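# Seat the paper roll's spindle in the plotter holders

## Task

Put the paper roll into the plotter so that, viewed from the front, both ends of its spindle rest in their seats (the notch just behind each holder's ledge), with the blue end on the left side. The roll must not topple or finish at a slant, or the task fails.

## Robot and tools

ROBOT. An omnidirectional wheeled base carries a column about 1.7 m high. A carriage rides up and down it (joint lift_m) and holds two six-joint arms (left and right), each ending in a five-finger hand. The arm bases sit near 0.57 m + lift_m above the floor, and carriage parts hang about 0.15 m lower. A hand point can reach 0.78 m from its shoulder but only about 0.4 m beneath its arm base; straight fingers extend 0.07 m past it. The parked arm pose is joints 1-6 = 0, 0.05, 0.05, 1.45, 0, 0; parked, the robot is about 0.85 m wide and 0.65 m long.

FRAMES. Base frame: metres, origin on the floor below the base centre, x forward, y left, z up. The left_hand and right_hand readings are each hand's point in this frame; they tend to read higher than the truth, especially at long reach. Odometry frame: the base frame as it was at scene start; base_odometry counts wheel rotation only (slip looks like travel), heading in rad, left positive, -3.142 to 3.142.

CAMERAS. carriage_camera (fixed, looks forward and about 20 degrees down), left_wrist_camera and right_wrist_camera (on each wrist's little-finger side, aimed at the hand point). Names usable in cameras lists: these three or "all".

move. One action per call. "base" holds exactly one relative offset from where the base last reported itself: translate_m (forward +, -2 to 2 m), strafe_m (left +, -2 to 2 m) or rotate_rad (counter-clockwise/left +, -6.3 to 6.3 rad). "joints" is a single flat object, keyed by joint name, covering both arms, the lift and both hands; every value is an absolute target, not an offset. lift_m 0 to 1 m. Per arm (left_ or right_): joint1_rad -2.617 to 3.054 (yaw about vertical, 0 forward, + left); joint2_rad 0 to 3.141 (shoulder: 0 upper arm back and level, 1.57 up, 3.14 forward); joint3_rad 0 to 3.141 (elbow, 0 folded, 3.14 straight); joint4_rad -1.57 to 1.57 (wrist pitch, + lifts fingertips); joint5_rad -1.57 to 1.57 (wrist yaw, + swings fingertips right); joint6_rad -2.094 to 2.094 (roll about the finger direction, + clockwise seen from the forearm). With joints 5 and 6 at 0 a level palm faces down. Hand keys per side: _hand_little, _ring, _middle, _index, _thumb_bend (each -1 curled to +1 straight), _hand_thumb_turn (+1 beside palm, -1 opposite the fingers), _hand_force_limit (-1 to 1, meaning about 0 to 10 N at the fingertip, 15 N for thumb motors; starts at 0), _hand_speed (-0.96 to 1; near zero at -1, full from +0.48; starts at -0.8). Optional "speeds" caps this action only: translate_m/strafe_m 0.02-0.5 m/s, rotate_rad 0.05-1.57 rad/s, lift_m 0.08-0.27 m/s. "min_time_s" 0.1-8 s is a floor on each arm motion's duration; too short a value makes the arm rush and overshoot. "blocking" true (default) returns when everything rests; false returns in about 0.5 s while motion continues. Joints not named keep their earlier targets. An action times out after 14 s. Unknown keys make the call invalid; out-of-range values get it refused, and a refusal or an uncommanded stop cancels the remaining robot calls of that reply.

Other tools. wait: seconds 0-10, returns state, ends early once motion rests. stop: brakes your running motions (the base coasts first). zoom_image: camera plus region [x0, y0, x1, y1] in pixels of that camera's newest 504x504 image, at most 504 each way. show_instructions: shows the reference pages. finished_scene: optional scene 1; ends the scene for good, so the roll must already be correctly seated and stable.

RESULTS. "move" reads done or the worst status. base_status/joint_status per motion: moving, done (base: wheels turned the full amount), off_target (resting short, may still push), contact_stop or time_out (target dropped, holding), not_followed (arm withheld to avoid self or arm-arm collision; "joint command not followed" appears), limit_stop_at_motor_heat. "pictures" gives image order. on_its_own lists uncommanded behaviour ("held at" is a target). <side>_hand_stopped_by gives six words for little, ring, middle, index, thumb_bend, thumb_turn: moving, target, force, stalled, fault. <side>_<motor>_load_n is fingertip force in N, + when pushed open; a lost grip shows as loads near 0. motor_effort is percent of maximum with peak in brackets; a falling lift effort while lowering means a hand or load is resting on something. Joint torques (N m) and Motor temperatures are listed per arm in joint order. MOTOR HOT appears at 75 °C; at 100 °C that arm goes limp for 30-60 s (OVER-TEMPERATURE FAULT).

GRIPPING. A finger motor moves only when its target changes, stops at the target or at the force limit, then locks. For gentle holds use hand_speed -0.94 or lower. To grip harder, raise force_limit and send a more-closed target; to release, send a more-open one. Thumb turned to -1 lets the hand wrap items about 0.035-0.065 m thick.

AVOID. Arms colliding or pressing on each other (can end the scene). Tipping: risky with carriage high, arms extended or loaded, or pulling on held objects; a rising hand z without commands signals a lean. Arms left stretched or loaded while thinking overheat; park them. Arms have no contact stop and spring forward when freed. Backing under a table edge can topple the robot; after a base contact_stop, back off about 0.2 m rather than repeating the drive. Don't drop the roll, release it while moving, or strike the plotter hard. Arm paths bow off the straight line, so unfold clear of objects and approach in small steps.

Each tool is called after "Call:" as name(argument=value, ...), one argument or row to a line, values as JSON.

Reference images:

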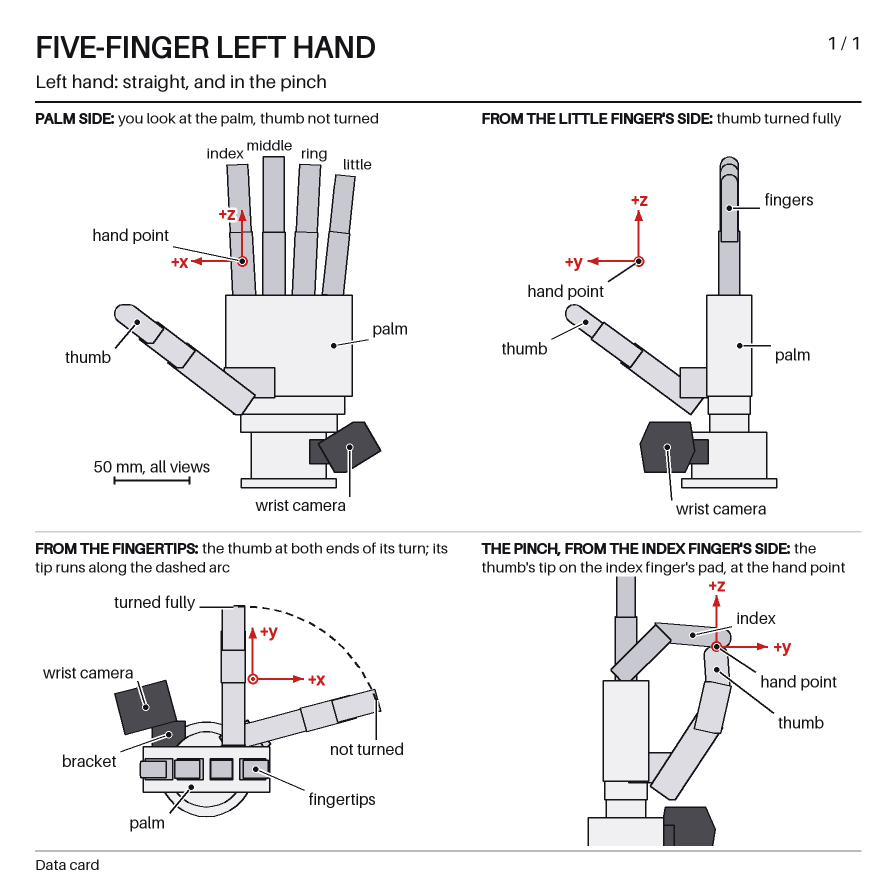

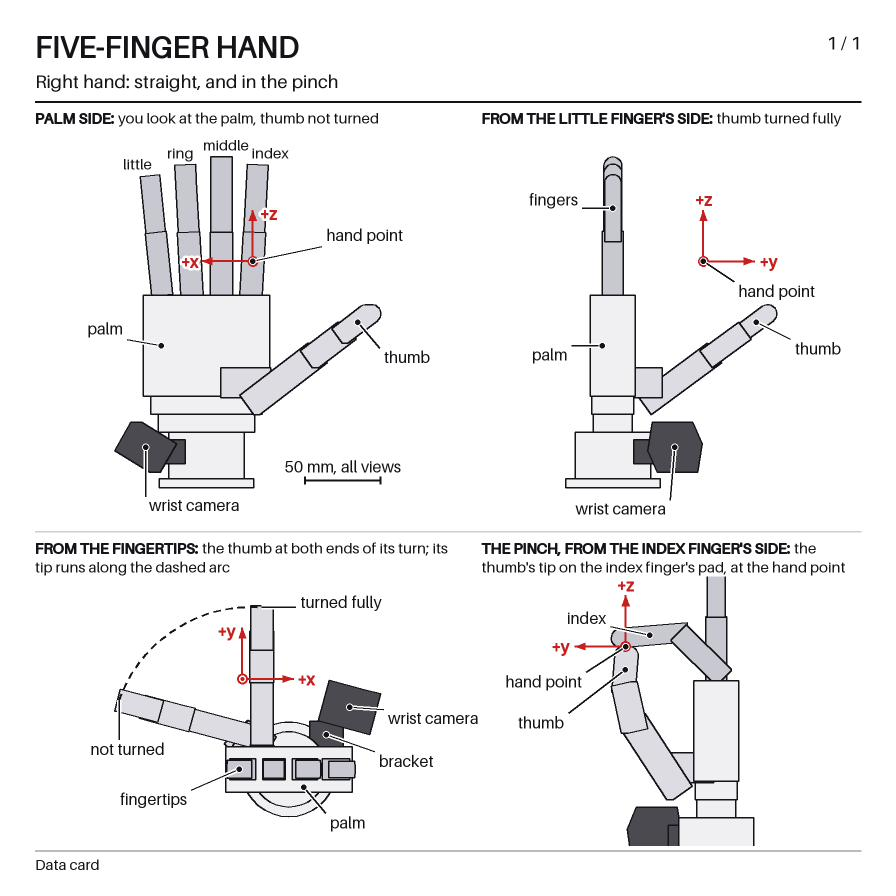

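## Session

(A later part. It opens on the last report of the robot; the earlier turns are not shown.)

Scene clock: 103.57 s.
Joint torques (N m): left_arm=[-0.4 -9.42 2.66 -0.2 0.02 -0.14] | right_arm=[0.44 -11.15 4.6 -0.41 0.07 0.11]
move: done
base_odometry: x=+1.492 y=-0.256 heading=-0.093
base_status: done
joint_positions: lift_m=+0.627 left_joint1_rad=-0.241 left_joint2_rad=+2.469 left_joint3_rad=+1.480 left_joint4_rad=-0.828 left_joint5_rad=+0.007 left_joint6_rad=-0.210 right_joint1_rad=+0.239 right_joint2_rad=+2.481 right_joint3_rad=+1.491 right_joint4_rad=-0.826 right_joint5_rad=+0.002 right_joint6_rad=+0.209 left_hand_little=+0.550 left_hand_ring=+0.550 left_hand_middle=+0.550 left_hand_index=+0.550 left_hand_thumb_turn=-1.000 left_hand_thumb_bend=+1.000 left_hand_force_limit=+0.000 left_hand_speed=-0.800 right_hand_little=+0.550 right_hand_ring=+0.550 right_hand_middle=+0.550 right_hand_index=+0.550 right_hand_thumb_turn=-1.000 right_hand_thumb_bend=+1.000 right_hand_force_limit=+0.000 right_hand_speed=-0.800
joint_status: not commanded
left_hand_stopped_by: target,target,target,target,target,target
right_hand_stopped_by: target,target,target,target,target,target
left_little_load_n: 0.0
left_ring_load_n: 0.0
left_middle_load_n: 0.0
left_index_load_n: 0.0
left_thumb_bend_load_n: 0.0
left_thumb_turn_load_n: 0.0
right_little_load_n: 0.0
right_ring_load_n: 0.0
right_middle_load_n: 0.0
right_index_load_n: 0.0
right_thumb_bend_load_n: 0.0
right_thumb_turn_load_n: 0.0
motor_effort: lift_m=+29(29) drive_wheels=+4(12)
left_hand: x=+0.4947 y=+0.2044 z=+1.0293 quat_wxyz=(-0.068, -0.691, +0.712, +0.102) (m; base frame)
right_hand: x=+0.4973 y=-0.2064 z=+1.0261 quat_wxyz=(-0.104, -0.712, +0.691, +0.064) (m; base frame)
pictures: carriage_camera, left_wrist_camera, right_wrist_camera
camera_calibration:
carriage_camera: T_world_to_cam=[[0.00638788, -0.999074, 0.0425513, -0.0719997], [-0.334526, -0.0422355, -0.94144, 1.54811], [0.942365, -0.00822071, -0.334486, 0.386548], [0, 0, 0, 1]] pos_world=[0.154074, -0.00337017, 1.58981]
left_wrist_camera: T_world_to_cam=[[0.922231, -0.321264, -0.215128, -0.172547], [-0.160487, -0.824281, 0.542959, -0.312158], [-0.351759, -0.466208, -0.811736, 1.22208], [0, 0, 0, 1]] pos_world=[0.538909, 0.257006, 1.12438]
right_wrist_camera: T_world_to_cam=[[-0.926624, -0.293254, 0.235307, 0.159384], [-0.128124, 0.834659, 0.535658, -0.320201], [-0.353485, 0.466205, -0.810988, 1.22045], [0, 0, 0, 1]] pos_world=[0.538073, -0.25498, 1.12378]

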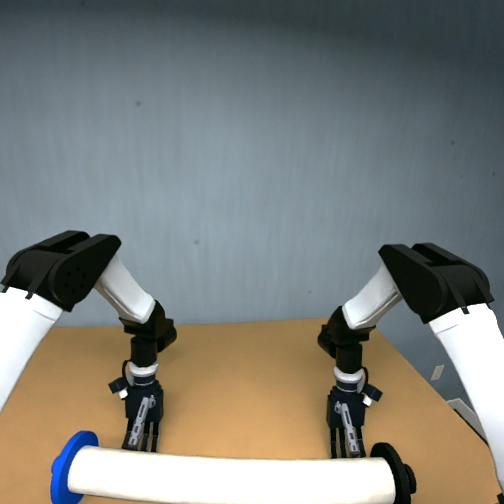

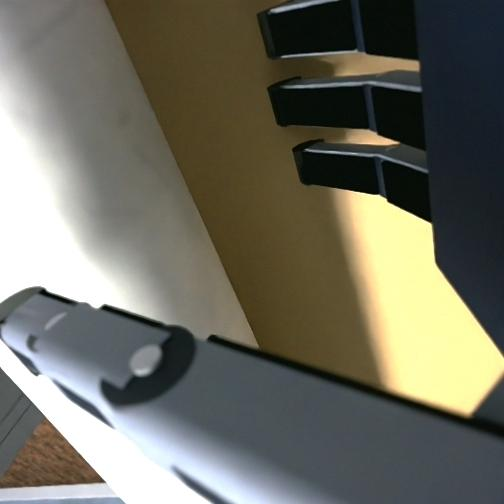

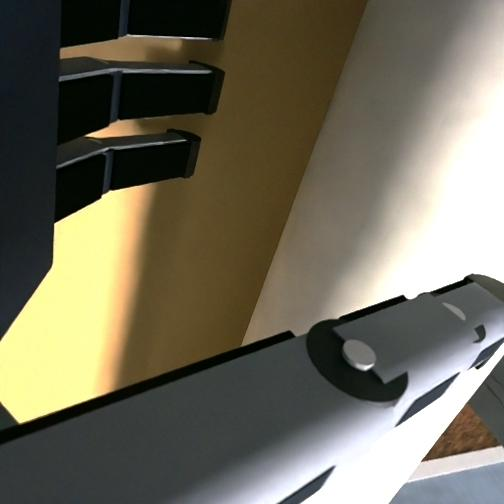

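Call:
move(
  cameras=["left_wrist_camera", "right_wrist_camera"],
)

Scene clock: 103.90 s.
Joint torques (N m): left_arm=[-0.25 -9.44 2.81 -0.16 0.02 -0.15] | right_arm=[0.39 -11.14 4.71 -0.41 0.06 0.11]
Motor temperatures (°C): left_arm=[27 41 34 28 28 26] | right_arm=[25 37 31 29 29 28]
base_odometry: x=+1.492 y=-0.256 heading=-0.093
base_status: done
joint_positions: lift_m=+0.627 left_joint1_rad=-0.241 left_joint2_rad=+2.469 left_joint3_rad=+1.480 left_joint4_rad=-0.828 left_joint5_rad=+0.007 left_joint6_rad=-0.210 right_joint1_rad=+0.239 right_joint2_rad=+2.481 right_joint3_rad=+1.491 right_joint4_rad=-0.826 right_joint5_rad=+0.002 right_joint6_rad=+0.209 left_hand_little=+0.550 left_hand_ring=+0.550 left_hand_middle=+0.550 left_hand_index=+0.550 left_hand_thumb_turn=-1.000 left_hand_thumb_bend=+1.000 left_hand_force_limit=+0.000 left_hand_speed=-0.800 right_hand_little=+0.550 right_hand_ring=+0.550 right_hand_middle=+0.550 right_hand_index=+0.550 right_hand_thumb_turn=-1.000 right_hand_thumb_bend=+1.000 right_hand_force_limit=+0.000 right_hand_speed=-0.800
joint_status: not commanded
left_hand_stopped_by: target,target,target,target,target,target
right_hand_stopped_by: target,target,target,target,target,target
left_little_load_n: 0.0
left_ring_load_n: 0.0
left_middle_load_n: 0.0
left_index_load_n: 0.0
left_thumb_bend_load_n: 0.0
left_thumb_turn_load_n: 0.0
right_little_load_n: 0.0
right_ring_load_n: 0.0
right_middle_load_n: 0.0
right_index_load_n: 0.0
right_thumb_bend_load_n: 0.0
right_thumb_turn_load_n: 0.0
motor_effort: lift_m=+29(29) drive_wheels=+5(12)
left_hand: x=+0.4947 y=+0.2044 z=+1.0293 quat_wxyz=(-0.068, -0.691, +0.712, +0.102) (m; base frame)
right_hand: x=+0.4973 y=-0.2064 z=+1.0261 quat_wxyz=(-0.104, -0.712, +0.691, +0.064) (m; base frame)
pictures: left_wrist_camera, right_wrist_camera
camera_calibration:
left_wrist_camera: T_world_to_cam=[[0.922231, -0.321264, -0.215128, -0.172547], [-0.160487, -0.824281, 0.542959, -0.312158], [-0.351759, -0.466208, -0.811736, 1.22208], [0, 0, 0, 1]] pos_world=[0.538909, 0.257006, 1.12438]
right_wrist_camera: T_world_to_cam=[[-0.926624, -0.293254, 0.235307, 0.159384], [-0.128124, 0.834659, 0.535658, -0.320201], [-0.353485, 0.466205, -0.810988, 1.22045], [0, 0, 0, 1]] pos_world=[0.538073, -0.25498, 1.12378]

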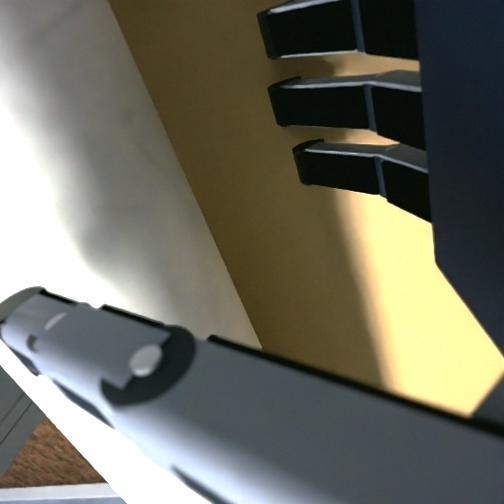

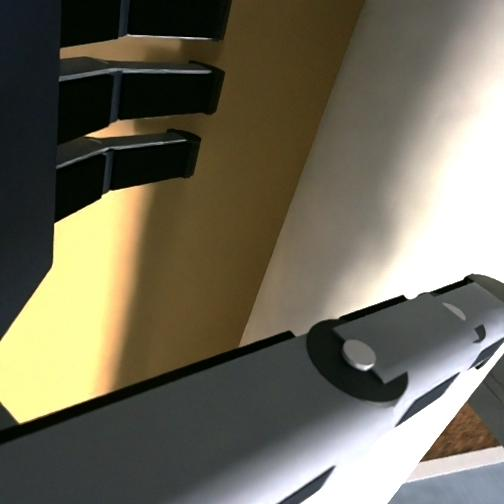

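Call:
wait(
  seconds=1,
  cameras=["all"],
)

Scene clock: 105.10 s.
Joint torques (N m): left_arm=[-0.29 -9.48 2.56 -0.24 0 -0.11] | right_arm=[0.4 -11.03 4.6 -0.41 0.06 0.11]
base_odometry: x=+1.492 y=-0.256 heading=-0.093
base_status: done
joint_positions: lift_m=+0.627 left_joint1_rad=-0.241 left_joint2_rad=+2.469 left_joint3_rad=+1.480 left_joint4_rad=-0.828 left_joint5_rad=+0.007 left_joint6_rad=-0.210 right_joint1_rad=+0.239 right_joint2_rad=+2.481 right_joint3_rad=+1.491 right_joint4_rad=-0.826 right_joint5_rad=+0.002 right_joint6_rad=+0.209 left_hand_little=+0.550 left_hand_ring=+0.550 left_hand_middle=+0.550 left_hand_index=+0.550 left_hand_thumb_turn=-1.000 left_hand_thumb_bend=+1.000 left_hand_force_limit=+0.000 left_hand_speed=-0.800 right_hand_little=+0.550 right_hand_ring=+0.550 right_hand_middle=+0.550 right_hand_index=+0.550 right_hand_thumb_turn=-1.000 right_hand_thumb_bend=+1.000 right_hand_force_limit=+0.000 right_hand_speed=-0.800
joint_status: not commanded
left_hand_stopped_by: target,target,target,target,target,target
right_hand_stopped_by: target,target,target,target,target,target
left_little_load_n: 0.5
left_ring_load_n: 0.0
left_middle_load_n: 0.0
left_index_load_n: 0.5
left_thumb_bend_load_n: 0.0
left_thumb_turn_load_n: 0.0
right_little_load_n: 0.0
right_ring_load_n: 0.0
right_middle_load_n: 0.0
right_index_load_n: 0.0
right_thumb_bend_load_n: 0.0
right_thumb_turn_load_n: 0.0
motor_effort: lift_m=+28(29) drive_wheels=+4(12)
left_hand: x=+0.4947 y=+0.2044 z=+1.0293 quat_wxyz=(-0.068, -0.691, +0.712, +0.102) (m; base frame)
right_hand: x=+0.4973 y=-0.2064 z=+1.0261 quat_wxyz=(-0.104, -0.712, +0.691, +0.064) (m; base frame)
wait: 1.00 s; at rest by 0.07 s
pictures: carriage_camera, left_wrist_camera, right_wrist_camera
camera_calibration:
carriage_camera: T_world_to_cam=[[0.00638788, -0.999074, 0.0425513, -0.0719997], [-0.334526, -0.0422355, -0.94144, 1.54811], [0.942365, -0.00822071, -0.334486, 0.386548], [0, 0, 0, 1]] pos_world=[0.154074, -0.00337017, 1.58981]
left_wrist_camera: T_world_to_cam=[[0.922231, -0.321264, -0.215128, -0.172547], [-0.160487, -0.824281, 0.542959, -0.312158], [-0.351759, -0.466208, -0.811736, 1.22208], [0, 0, 0, 1]] pos_world=[0.538909, 0.257006, 1.12438]
right_wrist_camera: T_world_to_cam=[[-0.926624, -0.293254, 0.235307, 0.159384], [-0.128124, 0.834659, 0.535658, -0.320201], [-0.353485, 0.466205, -0.810988, 1.22045], [0, 0, 0, 1]] pos_world=[0.538073, -0.25498, 1.12378]

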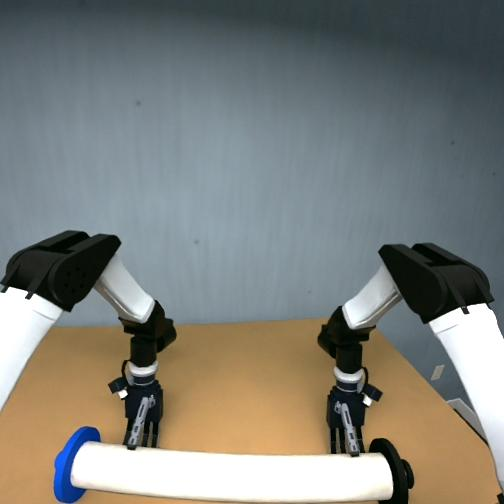

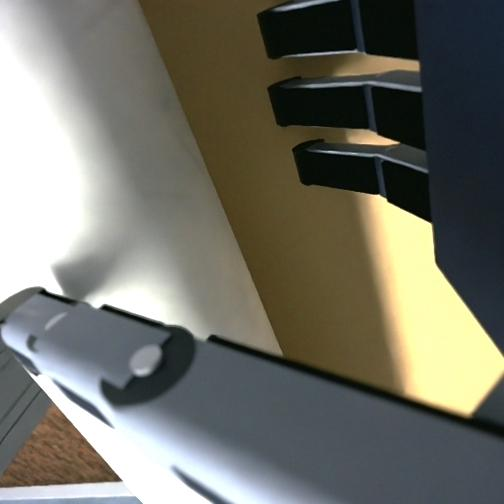

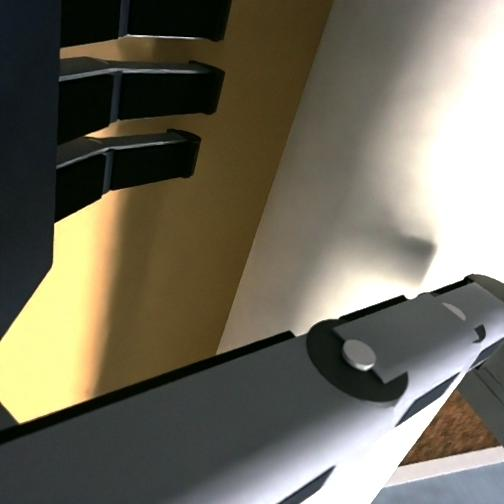

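Call:
wait(
  seconds=1,
  cameras=["left_wrist_camera"],
)

Call:
wait(
  seconds=1.5,
  cameras=["left_wrist_camera", "right_wrist_camera"],
)

Scene clock: 106.40 s.
Joint torques (N m): left_arm=[-0.18 -9.37 2.58 -0.2 0.04 -0.12] | right_arm=[0.47 -11.14 4.59 -0.44 0.06 0.14]
base_odometry: x=+1.492 y=-0.256 heading=-0.093
base_status: done
joint_positions: lift_m=+0.627 left_joint1_rad=-0.241 left_joint2_rad=+2.469 left_joint3_rad=+1.480 left_joint4_rad=-0.828 left_joint5_rad=+0.007 left_joint6_rad=-0.210 right_joint1_rad=+0.239 right_joint2_rad=+2.481 right_joint3_rad=+1.491 right_joint4_rad=-0.826 right_joint5_rad=+0.002 right_joint6_rad=+0.209 left_hand_little=+0.550 left_hand_ring=+0.550 left_hand_middle=+0.550 left_hand_index=+0.550 left_hand_thumb_turn=-1.000 left_hand_thumb_bend=+1.000 left_hand_force_limit=+0.000 left_hand_speed=-0.800 right_hand_little=+0.550 right_hand_ring=+0.550 right_hand_middle=+0.550 right_hand_index=+0.550 right_hand_thumb_turn=-1.000 right_hand_thumb_bend=+1.000 right_hand_force_limit=+0.000 right_hand_speed=-0.800
joint_status: not commanded
left_hand_stopped_by: target,target,target,target,target,target
right_hand_stopped_by: target,target,target,target,target,target
left_little_load_n: 0.0
left_ring_load_n: 0.0
left_middle_load_n: 0.0
left_index_load_n: 0.0
left_thumb_bend_load_n: -0.5
left_thumb_turn_load_n: -0.5
right_little_load_n: 0.0
right_ring_load_n: 0.0
right_middle_load_n: 0.0
right_index_load_n: 0.0
right_thumb_bend_load_n: 0.0
right_thumb_turn_load_n: 0.0
motor_effort: lift_m=+29(29) drive_wheels=+4(12)
left_hand: x=+0.4947 y=+0.2044 z=+1.0293 quat_wxyz=(-0.068, -0.691, +0.712, +0.102) (m; base frame)
right_hand: x=+0.4973 y=-0.2064 z=+1.0261 quat_wxyz=(-0.104, -0.712, +0.691, +0.064) (m; base frame)
wait: 1.00 s; at rest from the start
pictures: left_wrist_camera
camera_calibration:
left_wrist_camera: T_world_to_cam=[[0.922231, -0.321264, -0.215128, -0.172547], [-0.160487, -0.824281, 0.542959, -0.312158], [-0.351759, -0.466208, -0.811736, 1.22208], [0, 0, 0, 1]] pos_world=[0.538909, 0.257006, 1.12438]

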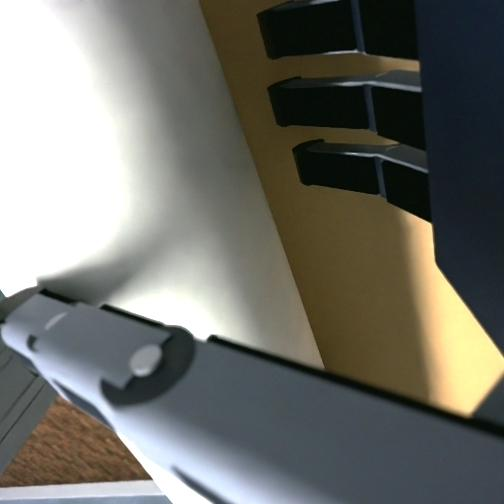

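Scene clock: 107.90 s.
Joint torques (N m): left_arm=[-0.34 -9.31 2.73 -0.14 0.02 -0.14] | right_arm=[0.31 -11.06 4.64 -0.45 0.07 0.14]
base_odometry: x=+1.492 y=-0.256 heading=-0.093
base_status: done
joint_positions: lift_m=+0.627 left_joint1_rad=-0.241 left_joint2_rad=+2.469 left_joint3_rad=+1.480 left_joint4_rad=-0.828 left_joint5_rad=+0.007 left_joint6_rad=-0.210 right_joint1_rad=+0.239 right_joint2_rad=+2.481 right_joint3_rad=+1.491 right_joint4_rad=-0.826 right_joint5_rad=+0.002 right_joint6_rad=+0.209 left_hand_little=+0.550 left_hand_ring=+0.550 left_hand_middle=+0.550 left_hand_index=+0.550 left_hand_thumb_turn=-1.000 left_hand_thumb_bend=+1.000 left_hand_force_limit=+0.000 left_hand_speed=-0.800 right_hand_little=+0.550 right_hand_ring=+0.550 right_hand_middle=+0.550 right_hand_index=+0.550 right_hand_thumb_turn=-1.000 right_hand_thumb_bend=+1.000 right_hand_force_limit=+0.000 right_hand_speed=-0.800
joint_status: not commanded
left_hand_stopped_by: target,target,target,target,target,target
right_hand_stopped_by: target,target,target,target,target,target
left_little_load_n: 0.0
left_ring_load_n: 0.0
left_middle_load_n: 0.0
left_index_load_n: 0.0
left_thumb_bend_load_n: 0.0
left_thumb_turn_load_n: 0.0
right_little_load_n: 0.0
right_ring_load_n: 0.0
right_middle_load_n: 0.0
right_index_load_n: 0.0
right_thumb_bend_load_n: 0.0
right_thumb_turn_load_n: 0.0
motor_effort: lift_m=+29(29) drive_wheels=+4(12)
left_hand: x=+0.4947 y=+0.2044 z=+1.0293 quat_wxyz=(-0.068, -0.691, +0.712, +0.102) (m; base frame)
right_hand: x=+0.4973 y=-0.2064 z=+1.0261 quat_wxyz=(-0.104, -0.712, +0.691, +0.064) (m; base frame)
wait: 1.50 s; at rest by 0.27 s
pictures: left_wrist_camera, right_wrist_camera
camera_calibration:
left_wrist_camera: T_world_to_cam=[[0.922231, -0.321264, -0.215128, -0.172547], [-0.160487, -0.824281, 0.542959, -0.312158], [-0.351759, -0.466208, -0.811736, 1.22208], [0, 0, 0, 1]] pos_world=[0.538909, 0.257006, 1.12438]
right_wrist_camera: T_world_to_cam=[[-0.926624, -0.293254, 0.235307, 0.159384], [-0.128124, 0.834659, 0.535658, -0.320201], [-0.353485, 0.466205, -0.810988, 1.22045], [0, 0, 0, 1]] pos_world=[0.538073, -0.25498, 1.12378]

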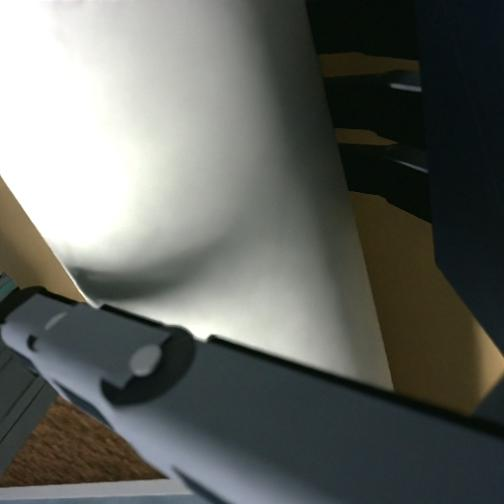

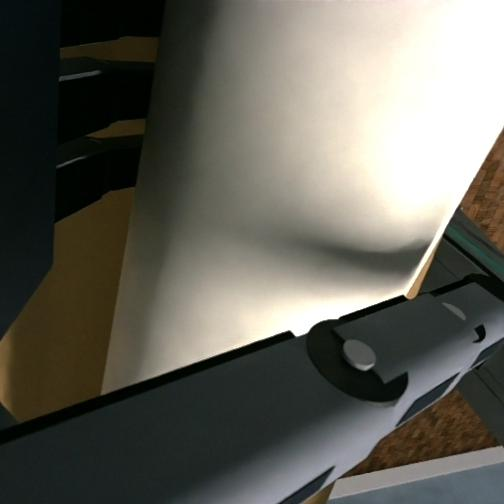

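Call:
move(
  joints={"left_hand_thumb_bend": 0.7, "right_hand_thumb_bend": 0.7, "lift_m": 0.622},
  speeds={"lift_m": 0.08},
  cameras=["all"],
)

Scene clock: 109.63 s.
Joint torques (N m): left_arm=[-0.27 -9.36 2.76 0.07 0.02 -0.11] | right_arm=[0.5 -11.21 4.59 -0.17 0.07 0.13]
move: off_target
base_odometry: x=+1.492 y=-0.256 heading=-0.093
base_status: not commanded
joint_positions: lift_m=+0.622 left_joint1_rad=-0.241 left_joint2_rad=+2.470 left_joint3_rad=+1.478 left_joint4_rad=-0.863 left_joint5_rad=+0.007 left_joint6_rad=-0.210 right_joint1_rad=+0.239 right_joint2_rad=+2.482 right_joint3_rad=+1.491 right_joint4_rad=-0.850 right_joint5_rad=+0.001 right_joint6_rad=+0.208 left_hand_little=+0.550 left_hand_ring=+0.550 left_hand_middle=+0.550 left_hand_index=+0.550 left_hand_thumb_turn=-1.000 left_hand_thumb_bend=+0.749 left_hand_force_limit=+0.000 left_hand_speed=-0.800 right_hand_little=+0.550 right_hand_ring=+0.550 right_hand_middle=+0.550 right_hand_index=+0.550 right_hand_thumb_turn=-1.000 right_hand_thumb_bend=+0.750 right_hand_force_limit=+0.000 right_hand_speed=-0.800
joint_status: left_hand_thumb_bend off_target (ended at +0.749, target +0.700); right_hand_thumb_bend off_target (ended at +0.750, target +0.700); the others done
left_hand_stopped_by: target,target,target,target,force,target
right_hand_stopped_by: target,target,target,target,force,target
left_little_load_n: 1.0
left_ring_load_n: 2.5
left_middle_load_n: 0.0
left_index_load_n: 0.5
left_thumb_bend_load_n: 7.0
left_thumb_turn_load_n: 0.0
right_little_load_n: 3.0
right_ring_load_n: 1.0
right_middle_load_n: 0.0
right_index_load_n: 0.0
right_thumb_bend_load_n: 7.5
right_thumb_turn_load_n: 1.0
motor_effort: lift_m=+28(30) drive_wheels=+4(5)
left_hand: x=+0.4854 y=+0.2067 z=+1.0281 quat_wxyz=(-0.078, -0.689, +0.710, +0.118) (m; base frame)
right_hand: x=+0.4912 y=-0.2076 z=+1.0237 quat_wxyz=(-0.114, -0.712, +0.690, +0.071) (m; base frame)
pictures: carriage_camera, left_wrist_camera, right_wrist_camera
camera_calibration:
carriage_camera: T_world_to_cam=[[0.00638788, -0.999074, 0.0425513, -0.071787], [-0.334526, -0.0422355, -0.94144, 1.5434], [0.942365, -0.00822071, -0.334486, 0.384876], [0, 0, 0, 1]] pos_world=[0.154074, -0.00337017, 1.58481]
left_wrist_camera: T_world_to_cam=[[0.913657, -0.319242, -0.251625, -0.122157], [-0.140712, -0.829148, 0.54103, -0.31767], [-0.381354, -0.45891, -0.802478, 1.22224], [0, 0, 0, 1]] pos_world=[0.533015, 0.258504, 1.12195]
right_wrist_camera: T_world_to_cam=[[-0.920253, -0.293189, 0.259182, 0.126469], [-0.115845, 0.836741, 0.535205, -0.323767], [-0.373785, 0.462499, -0.803978, 1.21895], [0, 0, 0, 1]] pos_world=[0.534503, -0.255776, 1.12051]

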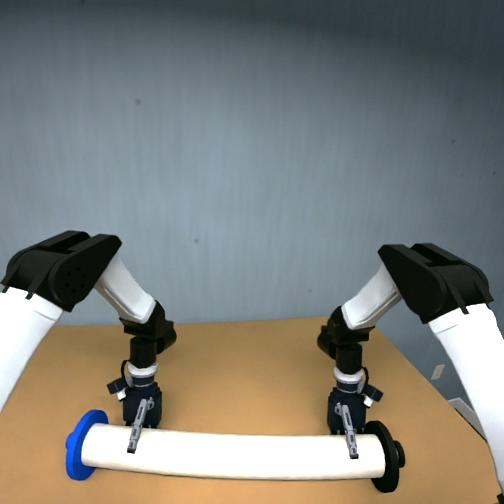

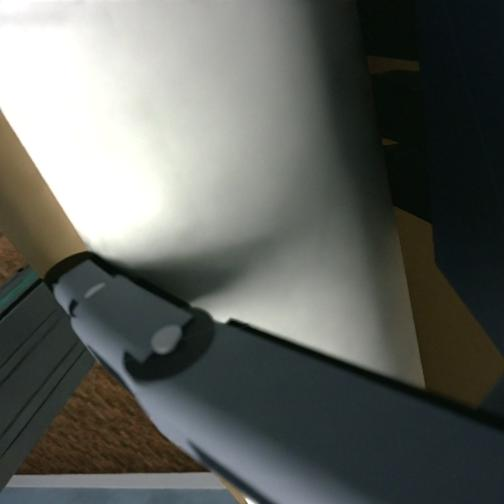

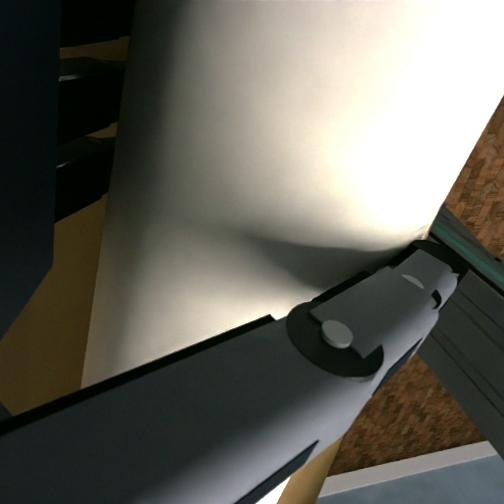

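Call:
move(
  joints={"left_hand_index": 0.0, "left_hand_middle": 0.0, "left_hand_ring": 0.0, "left_hand_little": 0.0, "right_hand_index": 0.0, "right_hand_middle": 0.0, "right_hand_ring": 0.0, "right_hand_little": 0.0},
  cameras=["all"],
)

Scene clock: 111.17 s.
Joint torques (N m): left_arm=[-0.36 -9.42 2.62 0.06 0.02 -0.12] | right_arm=[0.44 -11.12 4.53 -0.24 0.08 0.15]
move: off_target
base_odometry: x=+1.492 y=-0.256 heading=-0.093
base_status: not commanded
joint_positions: lift_m=+0.622 left_joint1_rad=-0.241 left_joint2_rad=+2.470 left_joint3_rad=+1.478 left_joint4_rad=-0.860 left_joint5_rad=+0.007 left_joint6_rad=-0.210 right_joint1_rad=+0.239 right_joint2_rad=+2.482 right_joint3_rad=+1.491 right_joint4_rad=-0.844 right_joint5_rad=+0.002 right_joint6_rad=+0.206 left_hand_little=+0.498 left_hand_ring=+0.516 left_hand_middle=+0.498 left_hand_index=+0.497 left_hand_thumb_turn=-1.000 left_hand_thumb_bend=+0.753 left_hand_force_limit=+0.000 left_hand_speed=-0.800 right_hand_little=+0.534 right_hand_ring=+0.517 right_hand_middle=+0.498 right_hand_index=+0.480 right_hand_thumb_turn=-1.000 right_hand_thumb_bend=+0.752 right_hand_force_limit=+0.000 right_hand_speed=-0.800
joint_status: left_hand_little off_target (ended at +0.498, target +0.000); left_hand_ring off_target (ended at +0.516, target +0.000); left_hand_middle off_target (ended at +0.498, target +0.000); left_hand_index off_target (ended at +0.497, target +0.000); right_hand_little off_target (ended at +0.534, target +0.000); right_hand_ring off_target (ended at +0.517, target +0.000); right_hand_middle off_target (ended at +0.498, target +0.000); right_hand_index off_target (ended at +0.480, target +0.000)
left_hand_stopped_by: force,force,force,force,force,target
right_hand_stopped_by: force,force,force,force,force,target
left_little_load_n: 6.0
left_ring_load_n: 0.5
left_middle_load_n: 6.5
left_index_load_n: 5.5
left_thumb_bend_load_n: 21.5
left_thumb_turn_load_n: 1.5
right_little_load_n: 0.0
right_ring_load_n: 2.5
right_middle_load_n: 4.5
right_index_load_n: 6.5
right_thumb_bend_load_n: 16.5
right_thumb_turn_load_n: 1.5
motor_effort: lift_m=+28(29) drive_wheels=+5(5)
left_hand: x=+0.4861 y=+0.2066 z=+1.0277 quat_wxyz=(-0.077, -0.689, +0.711, +0.117) (m; base frame)
right_hand: x=+0.4926 y=-0.2075 z=+1.0230 quat_wxyz=(-0.112, -0.713, +0.689, +0.070) (m; base frame)
pictures: carriage_camera, left_wrist_camera, right_wrist_camera
camera_calibration:
carriage_camera: T_world_to_cam=[[0.00638788, -0.999074, 0.0425513, -0.071787], [-0.334526, -0.0422355, -0.94144, 1.5434], [0.942365, -0.00822071, -0.334486, 0.384876], [0, 0, 0, 1]] pos_world=[0.154074, -0.00337017, 1.58481]
left_wrist_camera: T_world_to_cam=[[0.914174, -0.320051, -0.248703, -0.126065], [-0.142796, -0.828565, 0.541377, -0.316948], [-0.379335, -0.459399, -0.803155, 1.22195], [0, 0, 0, 1]] pos_world=[0.533516, 0.258404, 1.12165]
right_wrist_camera: T_world_to_cam=[[-0.921067, -0.295443, 0.253673, 0.133447], [-0.120593, 0.835824, 0.535589, -0.321511], [-0.370261, 0.462722, -0.805478, 1.21873], [0, 0, 0, 1]] pos_world=[0.535391, -0.255781, 1.12001]

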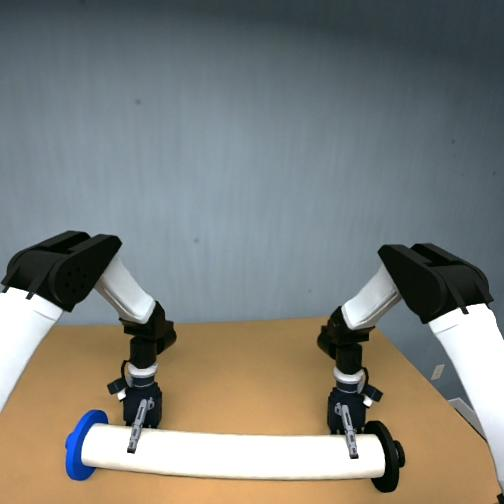

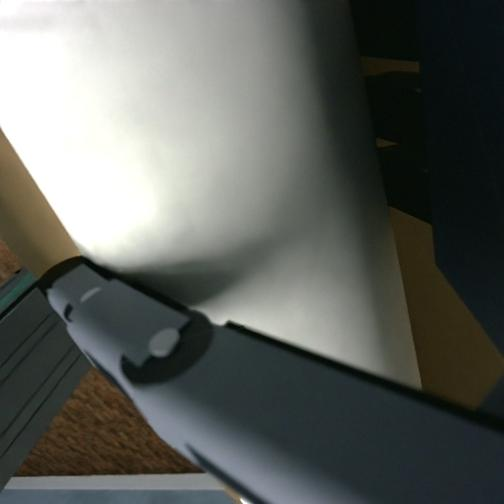

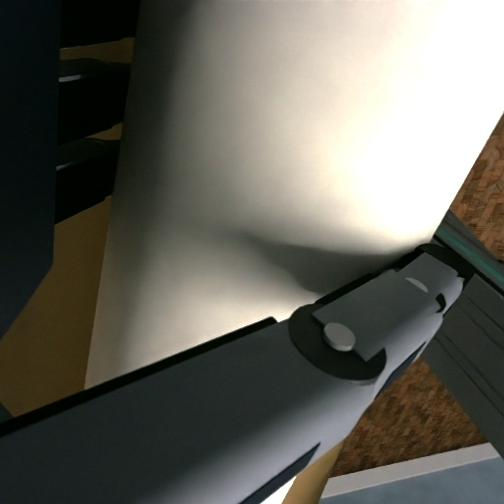

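Call:
move(
  joints={"lift_m": 0.66},
  speeds={"lift_m": 0.08},
  cameras=["all"],
)

Scene clock: 112.83 s.
Joint torques (N m): left_arm=[-0.25 -10.7 3.18 -1.07 0.21 -0.15] | right_arm=[0.44 -12.66 4.75 -1.49 -0.19 0.13]
move: done
base_odometry: x=+1.492 y=-0.256 heading=-0.093
base_status: not commanded
joint_positions: lift_m=+0.660 left_joint1_rad=-0.241 left_joint2_rad=+2.489 left_joint3_rad=+1.471 left_joint4_rad=-0.720 left_joint5_rad=-0.011 left_joint6_rad=-0.210 right_joint1_rad=+0.239 right_joint2_rad=+2.498 right_joint3_rad=+1.491 right_joint4_rad=-0.715 right_joint5_rad=+0.033 right_joint6_rad=+0.207 left_hand_little=+0.498 left_hand_ring=+0.516 left_hand_middle=+0.498 left_hand_index=+0.498 left_hand_thumb_turn=-1.000 left_hand_thumb_bend=+0.753 left_hand_force_limit=+0.000 left_hand_speed=-0.800 right_hand_little=+0.534 right_hand_ring=+0.517 right_hand_middle=+0.499 right_hand_index=+0.480 right_hand_thumb_turn=-1.000 right_hand_thumb_bend=+0.752 right_hand_force_limit=+0.000 right_hand_speed=-0.800
joint_status: all done
left_hand_stopped_by: force,force,force,force,force,target
right_hand_stopped_by: force,force,force,force,force,target
left_little_load_n: 8.0
left_ring_load_n: 2.0
left_middle_load_n: 8.5
left_index_load_n: 8.5
left_thumb_bend_load_n: 20.0
left_thumb_turn_load_n: 2.0
right_little_load_n: 0.0
right_ring_load_n: 3.0
right_middle_load_n: 6.0
right_index_load_n: 8.0
right_thumb_bend_load_n: 15.5
right_thumb_turn_load_n: 2.0
motor_effort: lift_m=+31(35) drive_wheels=+5(5)
left_hand: x=+0.5130 y=+0.2037 z=+1.0433 quat_wxyz=(-0.040, -0.693, +0.716, +0.074) (m; base frame)
right_hand: x=+0.5213 y=-0.2067 z=+1.0412 quat_wxyz=(-0.073, -0.717, +0.693, +0.027) (m; base frame)
pictures: carriage_camera, left_wrist_camera, right_wrist_camera
camera_calibration:
carriage_camera: T_world_to_cam=[[0.00638788, -0.999074, 0.0425513, -0.0733954], [-0.334526, -0.0422355, -0.94144, 1.57899], [0.942365, -0.00822071, -0.334486, 0.397519], [0, 0, 0, 1]] pos_world=[0.154074, -0.00337017, 1.62261]
left_wrist_camera: T_world_to_cam=[[0.935483, -0.324714, -0.139399, -0.271687], [-0.20676, -0.822878, 0.529266, -0.279672], [-0.286568, -0.466297, -0.836926, 1.23239], [0, 0, 0, 1]] pos_world=[0.549497, 0.256303, 1.14156]
right_wrist_camera: T_world_to_cam=[[-0.943033, -0.299411, 0.145058, 0.279234], [-0.186392, 0.836618, 0.5151, -0.272775], [-0.275585, 0.458719, -0.844766, 1.23431], [0, 0, 0, 1]] pos_world=[0.55264, -0.254386, 1.1427]

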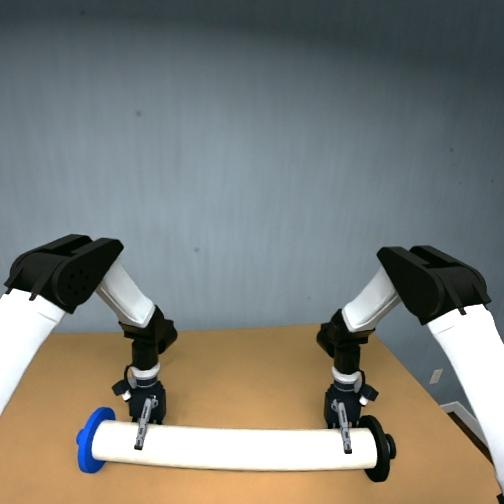

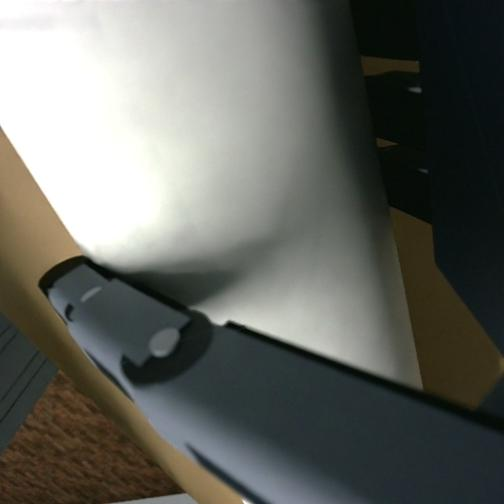

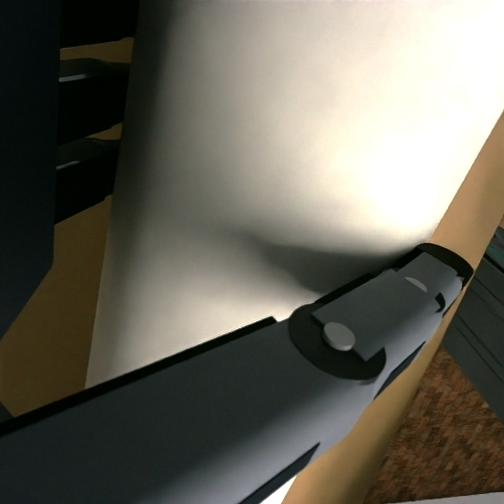

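Call:
move(
  joints={"lift_m": 0.74},
  speeds={"lift_m": 0.1},
  cameras=["all"],
)

Scene clock: 114.40 s.
Joint torques (N m): left_arm=[-0.53 -11.69 2.99 -1.06 0.26 -0.12] | right_arm=[0.4 -13.48 4.78 -1.57 -0.15 0.14]
move: done
base_odometry: x=+1.492 y=-0.256 heading=-0.093
base_status: not commanded
joint_positions: lift_m=+0.740 left_joint1_rad=-0.241 left_joint2_rad=+2.497 left_joint3_rad=+1.471 left_joint4_rad=-0.717 left_joint5_rad=-0.011 left_joint6_rad=-0.210 right_joint1_rad=+0.239 right_joint2_rad=+2.505 right_joint3_rad=+1.491 right_joint4_rad=-0.712 right_joint5_rad=+0.033 right_joint6_rad=+0.209 left_hand_little=+0.498 left_hand_ring=+0.516 left_hand_middle=+0.498 left_hand_index=+0.498 left_hand_thumb_turn=-1.000 left_hand_thumb_bend=+0.753 left_hand_force_limit=+0.000 left_hand_speed=-0.800 right_hand_little=+0.534 right_hand_ring=+0.517 right_hand_middle=+0.499 right_hand_index=+0.480 right_hand_thumb_turn=-1.000 right_hand_thumb_bend=+0.752 right_hand_force_limit=+0.000 right_hand_speed=-0.800
joint_status: all done
left_hand_stopped_by: force,force,force,force,force,target
right_hand_stopped_by: force,force,force,force,force,target
left_little_load_n: 8.0
left_ring_load_n: 1.5
left_middle_load_n: 9.0
left_index_load_n: 8.5
left_thumb_bend_load_n: 20.0
left_thumb_turn_load_n: 2.5
right_little_load_n: 0.5
right_ring_load_n: 3.0
right_middle_load_n: 5.5
right_index_load_n: 8.5
right_thumb_bend_load_n: 15.5
right_thumb_turn_load_n: 1.0
motor_effort: lift_m=+30(38) drive_wheels=+5(5)
left_hand: x=+0.5117 y=+0.2040 z=+1.1207 quat_wxyz=(-0.041, -0.693, +0.715, +0.076) (m; base frame)
right_hand: x=+0.5200 y=-0.2069 z=+1.1187 quat_wxyz=(-0.075, -0.716, +0.693, +0.028) (m; base frame)
pictures: carriage_camera, left_wrist_camera, right_wrist_camera
camera_calibration:
carriage_camera: T_world_to_cam=[[0.00638788, -0.999074, 0.0425513, -0.0767995], [-0.334526, -0.0422355, -0.94144, 1.6543], [0.942365, -0.00822071, -0.334486, 0.424278], [0, 0, 0, 1]] pos_world=[0.154074, -0.00337017, 1.70261]
left_wrist_camera: T_world_to_cam=[[0.934864, -0.324523, -0.143924, -0.254294], [-0.204365, -0.823459, 0.529293, -0.32178], [-0.290283, -0.465404, -0.836143, 1.2978], [0, 0, 0, 1]] pos_world=[0.548698, 0.256502, 1.21886]
right_wrist_camera: T_world_to_cam=[[-0.942743, -0.298132, 0.149512, 0.261836], [-0.183177, 0.837453, 0.514896, -0.313962], [-0.278716, 0.458028, -0.844114, 1.3003], [0, 0, 0, 1]] pos_world=[0.551747, -0.254583, 1.22011]

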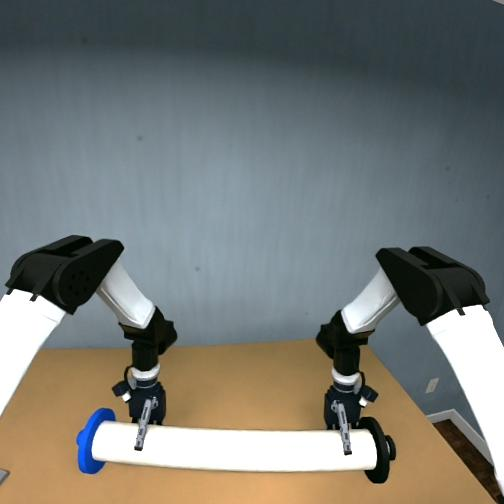

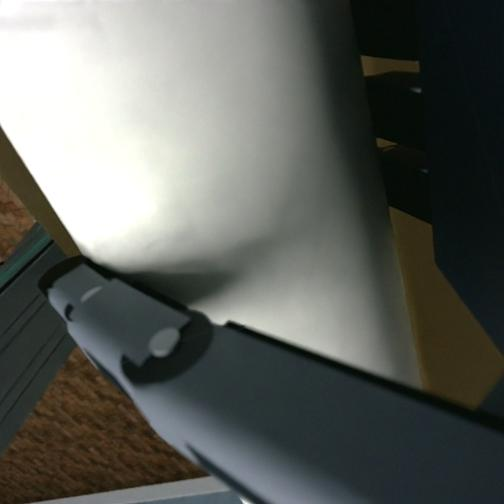

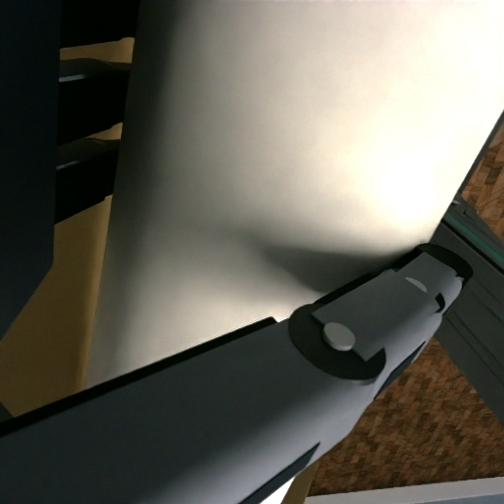

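Call:
move(
  base={"translate_m": -1.0},
  joints={"lift_m": 0.82},
  speeds={"translate_m": 0.3, "lift_m": 0.1},
)

Call:
move(
  base={"rotate_rad": -2.983},
  speeds={"rotate_rad": 0.6},
  cameras=["all"],
)

Scene clock: 120.07 s.
Joint torques (N m): left_arm=[-0.4 -12.25 3.44 -1.06 0.22 -0.1] | right_arm=[0.34 -13.71 4.7 -1.56 -0.2 0.13]
Motor temperatures (°C): left_arm=[27 44 33 28 28 26] | right_arm=[25 42 31 30 29 28]
move: done
base_odometry: x=+0.496 y=-0.165 heading=-0.092
base_status: done
joint_positions: lift_m=+0.820 left_joint1_rad=-0.241 left_joint2_rad=+2.500 left_joint3_rad=+1.471 left_joint4_rad=-0.717 left_joint5_rad=-0.011 left_joint6_rad=-0.210 right_joint1_rad=+0.239 right_joint2_rad=+2.508 right_joint3_rad=+1.491 right_joint4_rad=-0.712 right_joint5_rad=+0.033 right_joint6_rad=+0.209 left_hand_little=+0.498 left_hand_ring=+0.516 left_hand_middle=+0.498 left_hand_index=+0.498 left_hand_thumb_turn=-1.000 left_hand_thumb_bend=+0.753 left_hand_force_limit=+0.000 left_hand_speed=-0.800 right_hand_little=+0.534 right_hand_ring=+0.517 right_hand_middle=+0.499 right_hand_index=+0.480 right_hand_thumb_turn=-1.000 right_hand_thumb_bend=+0.752 right_hand_force_limit=+0.000 right_hand_speed=-0.800
joint_status: all done
left_hand_stopped_by: force,force,force,force,force,target
right_hand_stopped_by: force,force,force,force,force,target
left_little_load_n: 8.0
left_ring_load_n: 2.0
left_middle_load_n: 9.0
left_index_load_n: 8.0
left_thumb_bend_load_n: 20.0
left_thumb_turn_load_n: 2.0
right_little_load_n: 0.0
right_ring_load_n: 3.5
right_middle_load_n: 6.0
right_index_load_n: 8.0
right_thumb_bend_load_n: 15.5
right_thumb_turn_load_n: 1.5
motor_effort: lift_m=+30(38) drive_wheels=-8(23)
left_hand: x=+0.5108 y=+0.2043 z=+1.1998 quat_wxyz=(-0.042, -0.693, +0.715, +0.077) (m; base frame)
right_hand: x=+0.5193 y=-0.2072 z=+1.1977 quat_wxyz=(-0.076, -0.716, +0.693, +0.028) (m; base frame)
pictures: none

Scene clock: 126.10 s.
Joint torques (N m): left_arm=[-0.35 -12.01 3.3 -1.12 0.26 -0.13] | right_arm=[0.58 -13.78 4.83 -1.57 -0.21 0.12]
move: done
base_odometry: x=+0.496 y=-0.165 heading=-3.075
base_status: done
joint_positions: lift_m=+0.820 left_joint1_rad=-0.240 left_joint2_rad=+2.500 left_joint3_rad=+1.471 left_joint4_rad=-0.712 left_joint5_rad=-0.012 left_joint6_rad=-0.210 right_joint1_rad=+0.237 right_joint2_rad=+2.508 right_joint3_rad=+1.491 right_joint4_rad=-0.709 right_joint5_rad=+0.034 right_joint6_rad=+0.209 left_hand_little=+0.498 left_hand_ring=+0.516 left_hand_middle=+0.498 left_hand_index=+0.498 left_hand_thumb_turn=-1.000 left_hand_thumb_bend=+0.753 left_hand_force_limit=+0.000 left_hand_speed=-0.800 right_hand_little=+0.534 right_hand_ring=+0.517 right_hand_middle=+0.499 right_hand_index=+0.480 right_hand_thumb_turn=-1.000 right_hand_thumb_bend=+0.752 right_hand_force_limit=+0.000 right_hand_speed=-0.800
joint_status: not commanded
left_hand_stopped_by: force,force,force,force,force,target
right_hand_stopped_by: force,force,force,force,force,target
left_little_load_n: 8.5
left_ring_load_n: 2.0
left_middle_load_n: 9.0
left_index_load_n: 7.5
left_thumb_bend_load_n: 20.0
left_thumb_turn_load_n: 1.0
right_little_load_n: 0.0
right_ring_load_n: 3.0
right_middle_load_n: 6.0
right_index_load_n: 8.0
right_thumb_bend_load_n: 15.5
right_thumb_turn_load_n: 1.5
motor_effort: lift_m=+31(31) drive_wheels=+10(18)
left_hand: x=+0.5122 y=+0.2042 z=+1.1993 quat_wxyz=(-0.040, -0.693, +0.716, +0.075) (m; base frame)
right_hand: x=+0.5203 y=-0.2078 z=+1.1974 quat_wxyz=(-0.075, -0.716, +0.694, +0.027) (m; base frame)
pictures: carriage_camera, left_wrist_camera, right_wrist_camera
camera_calibration:
carriage_camera: T_world_to_cam=[[0.00638788, -0.999074, 0.0425513, -0.0802036], [-0.334526, -0.0422355, -0.94144, 1.72962], [0.942365, -0.00822071, -0.334486, 0.451037], [0, 0, 0, 1]] pos_world=[0.154074, -0.00337017, 1.78261]
left_wrist_camera: T_world_to_cam=[[0.935094, -0.324646, -0.142139, -0.2455], [-0.205572, -0.823574, 0.528645, -0.3617], [-0.288684, -0.465113, -0.836858, 1.36373], [0, 0, 0, 1]] pos_world=[0.548898, 0.256702, 1.29756]
right_wrist_camera: T_world_to_cam=[[-0.943516, -0.295651, 0.149563, 0.25088], [-0.181287, 0.838497, 0.513866, -0.353203], [-0.277333, 0.457726, -0.844732, 1.36721], [0, 0, 0, 1]] pos_world=[0.551852, -0.255477, 1.29891]

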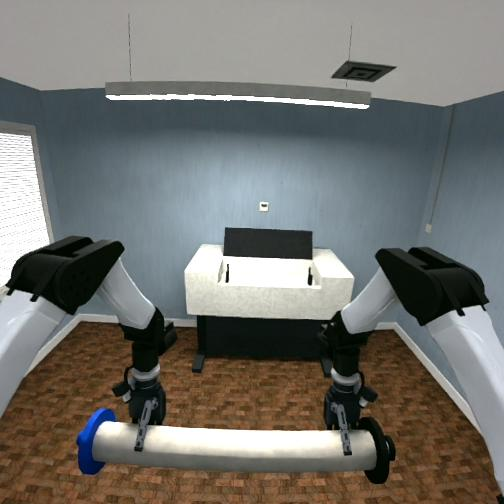

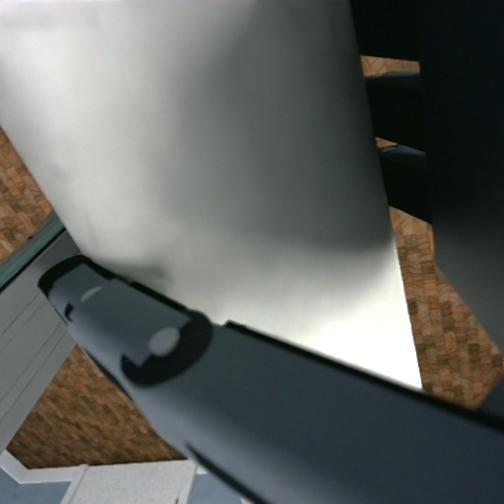

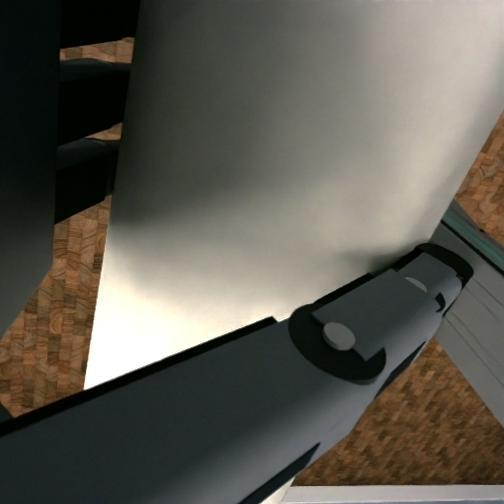

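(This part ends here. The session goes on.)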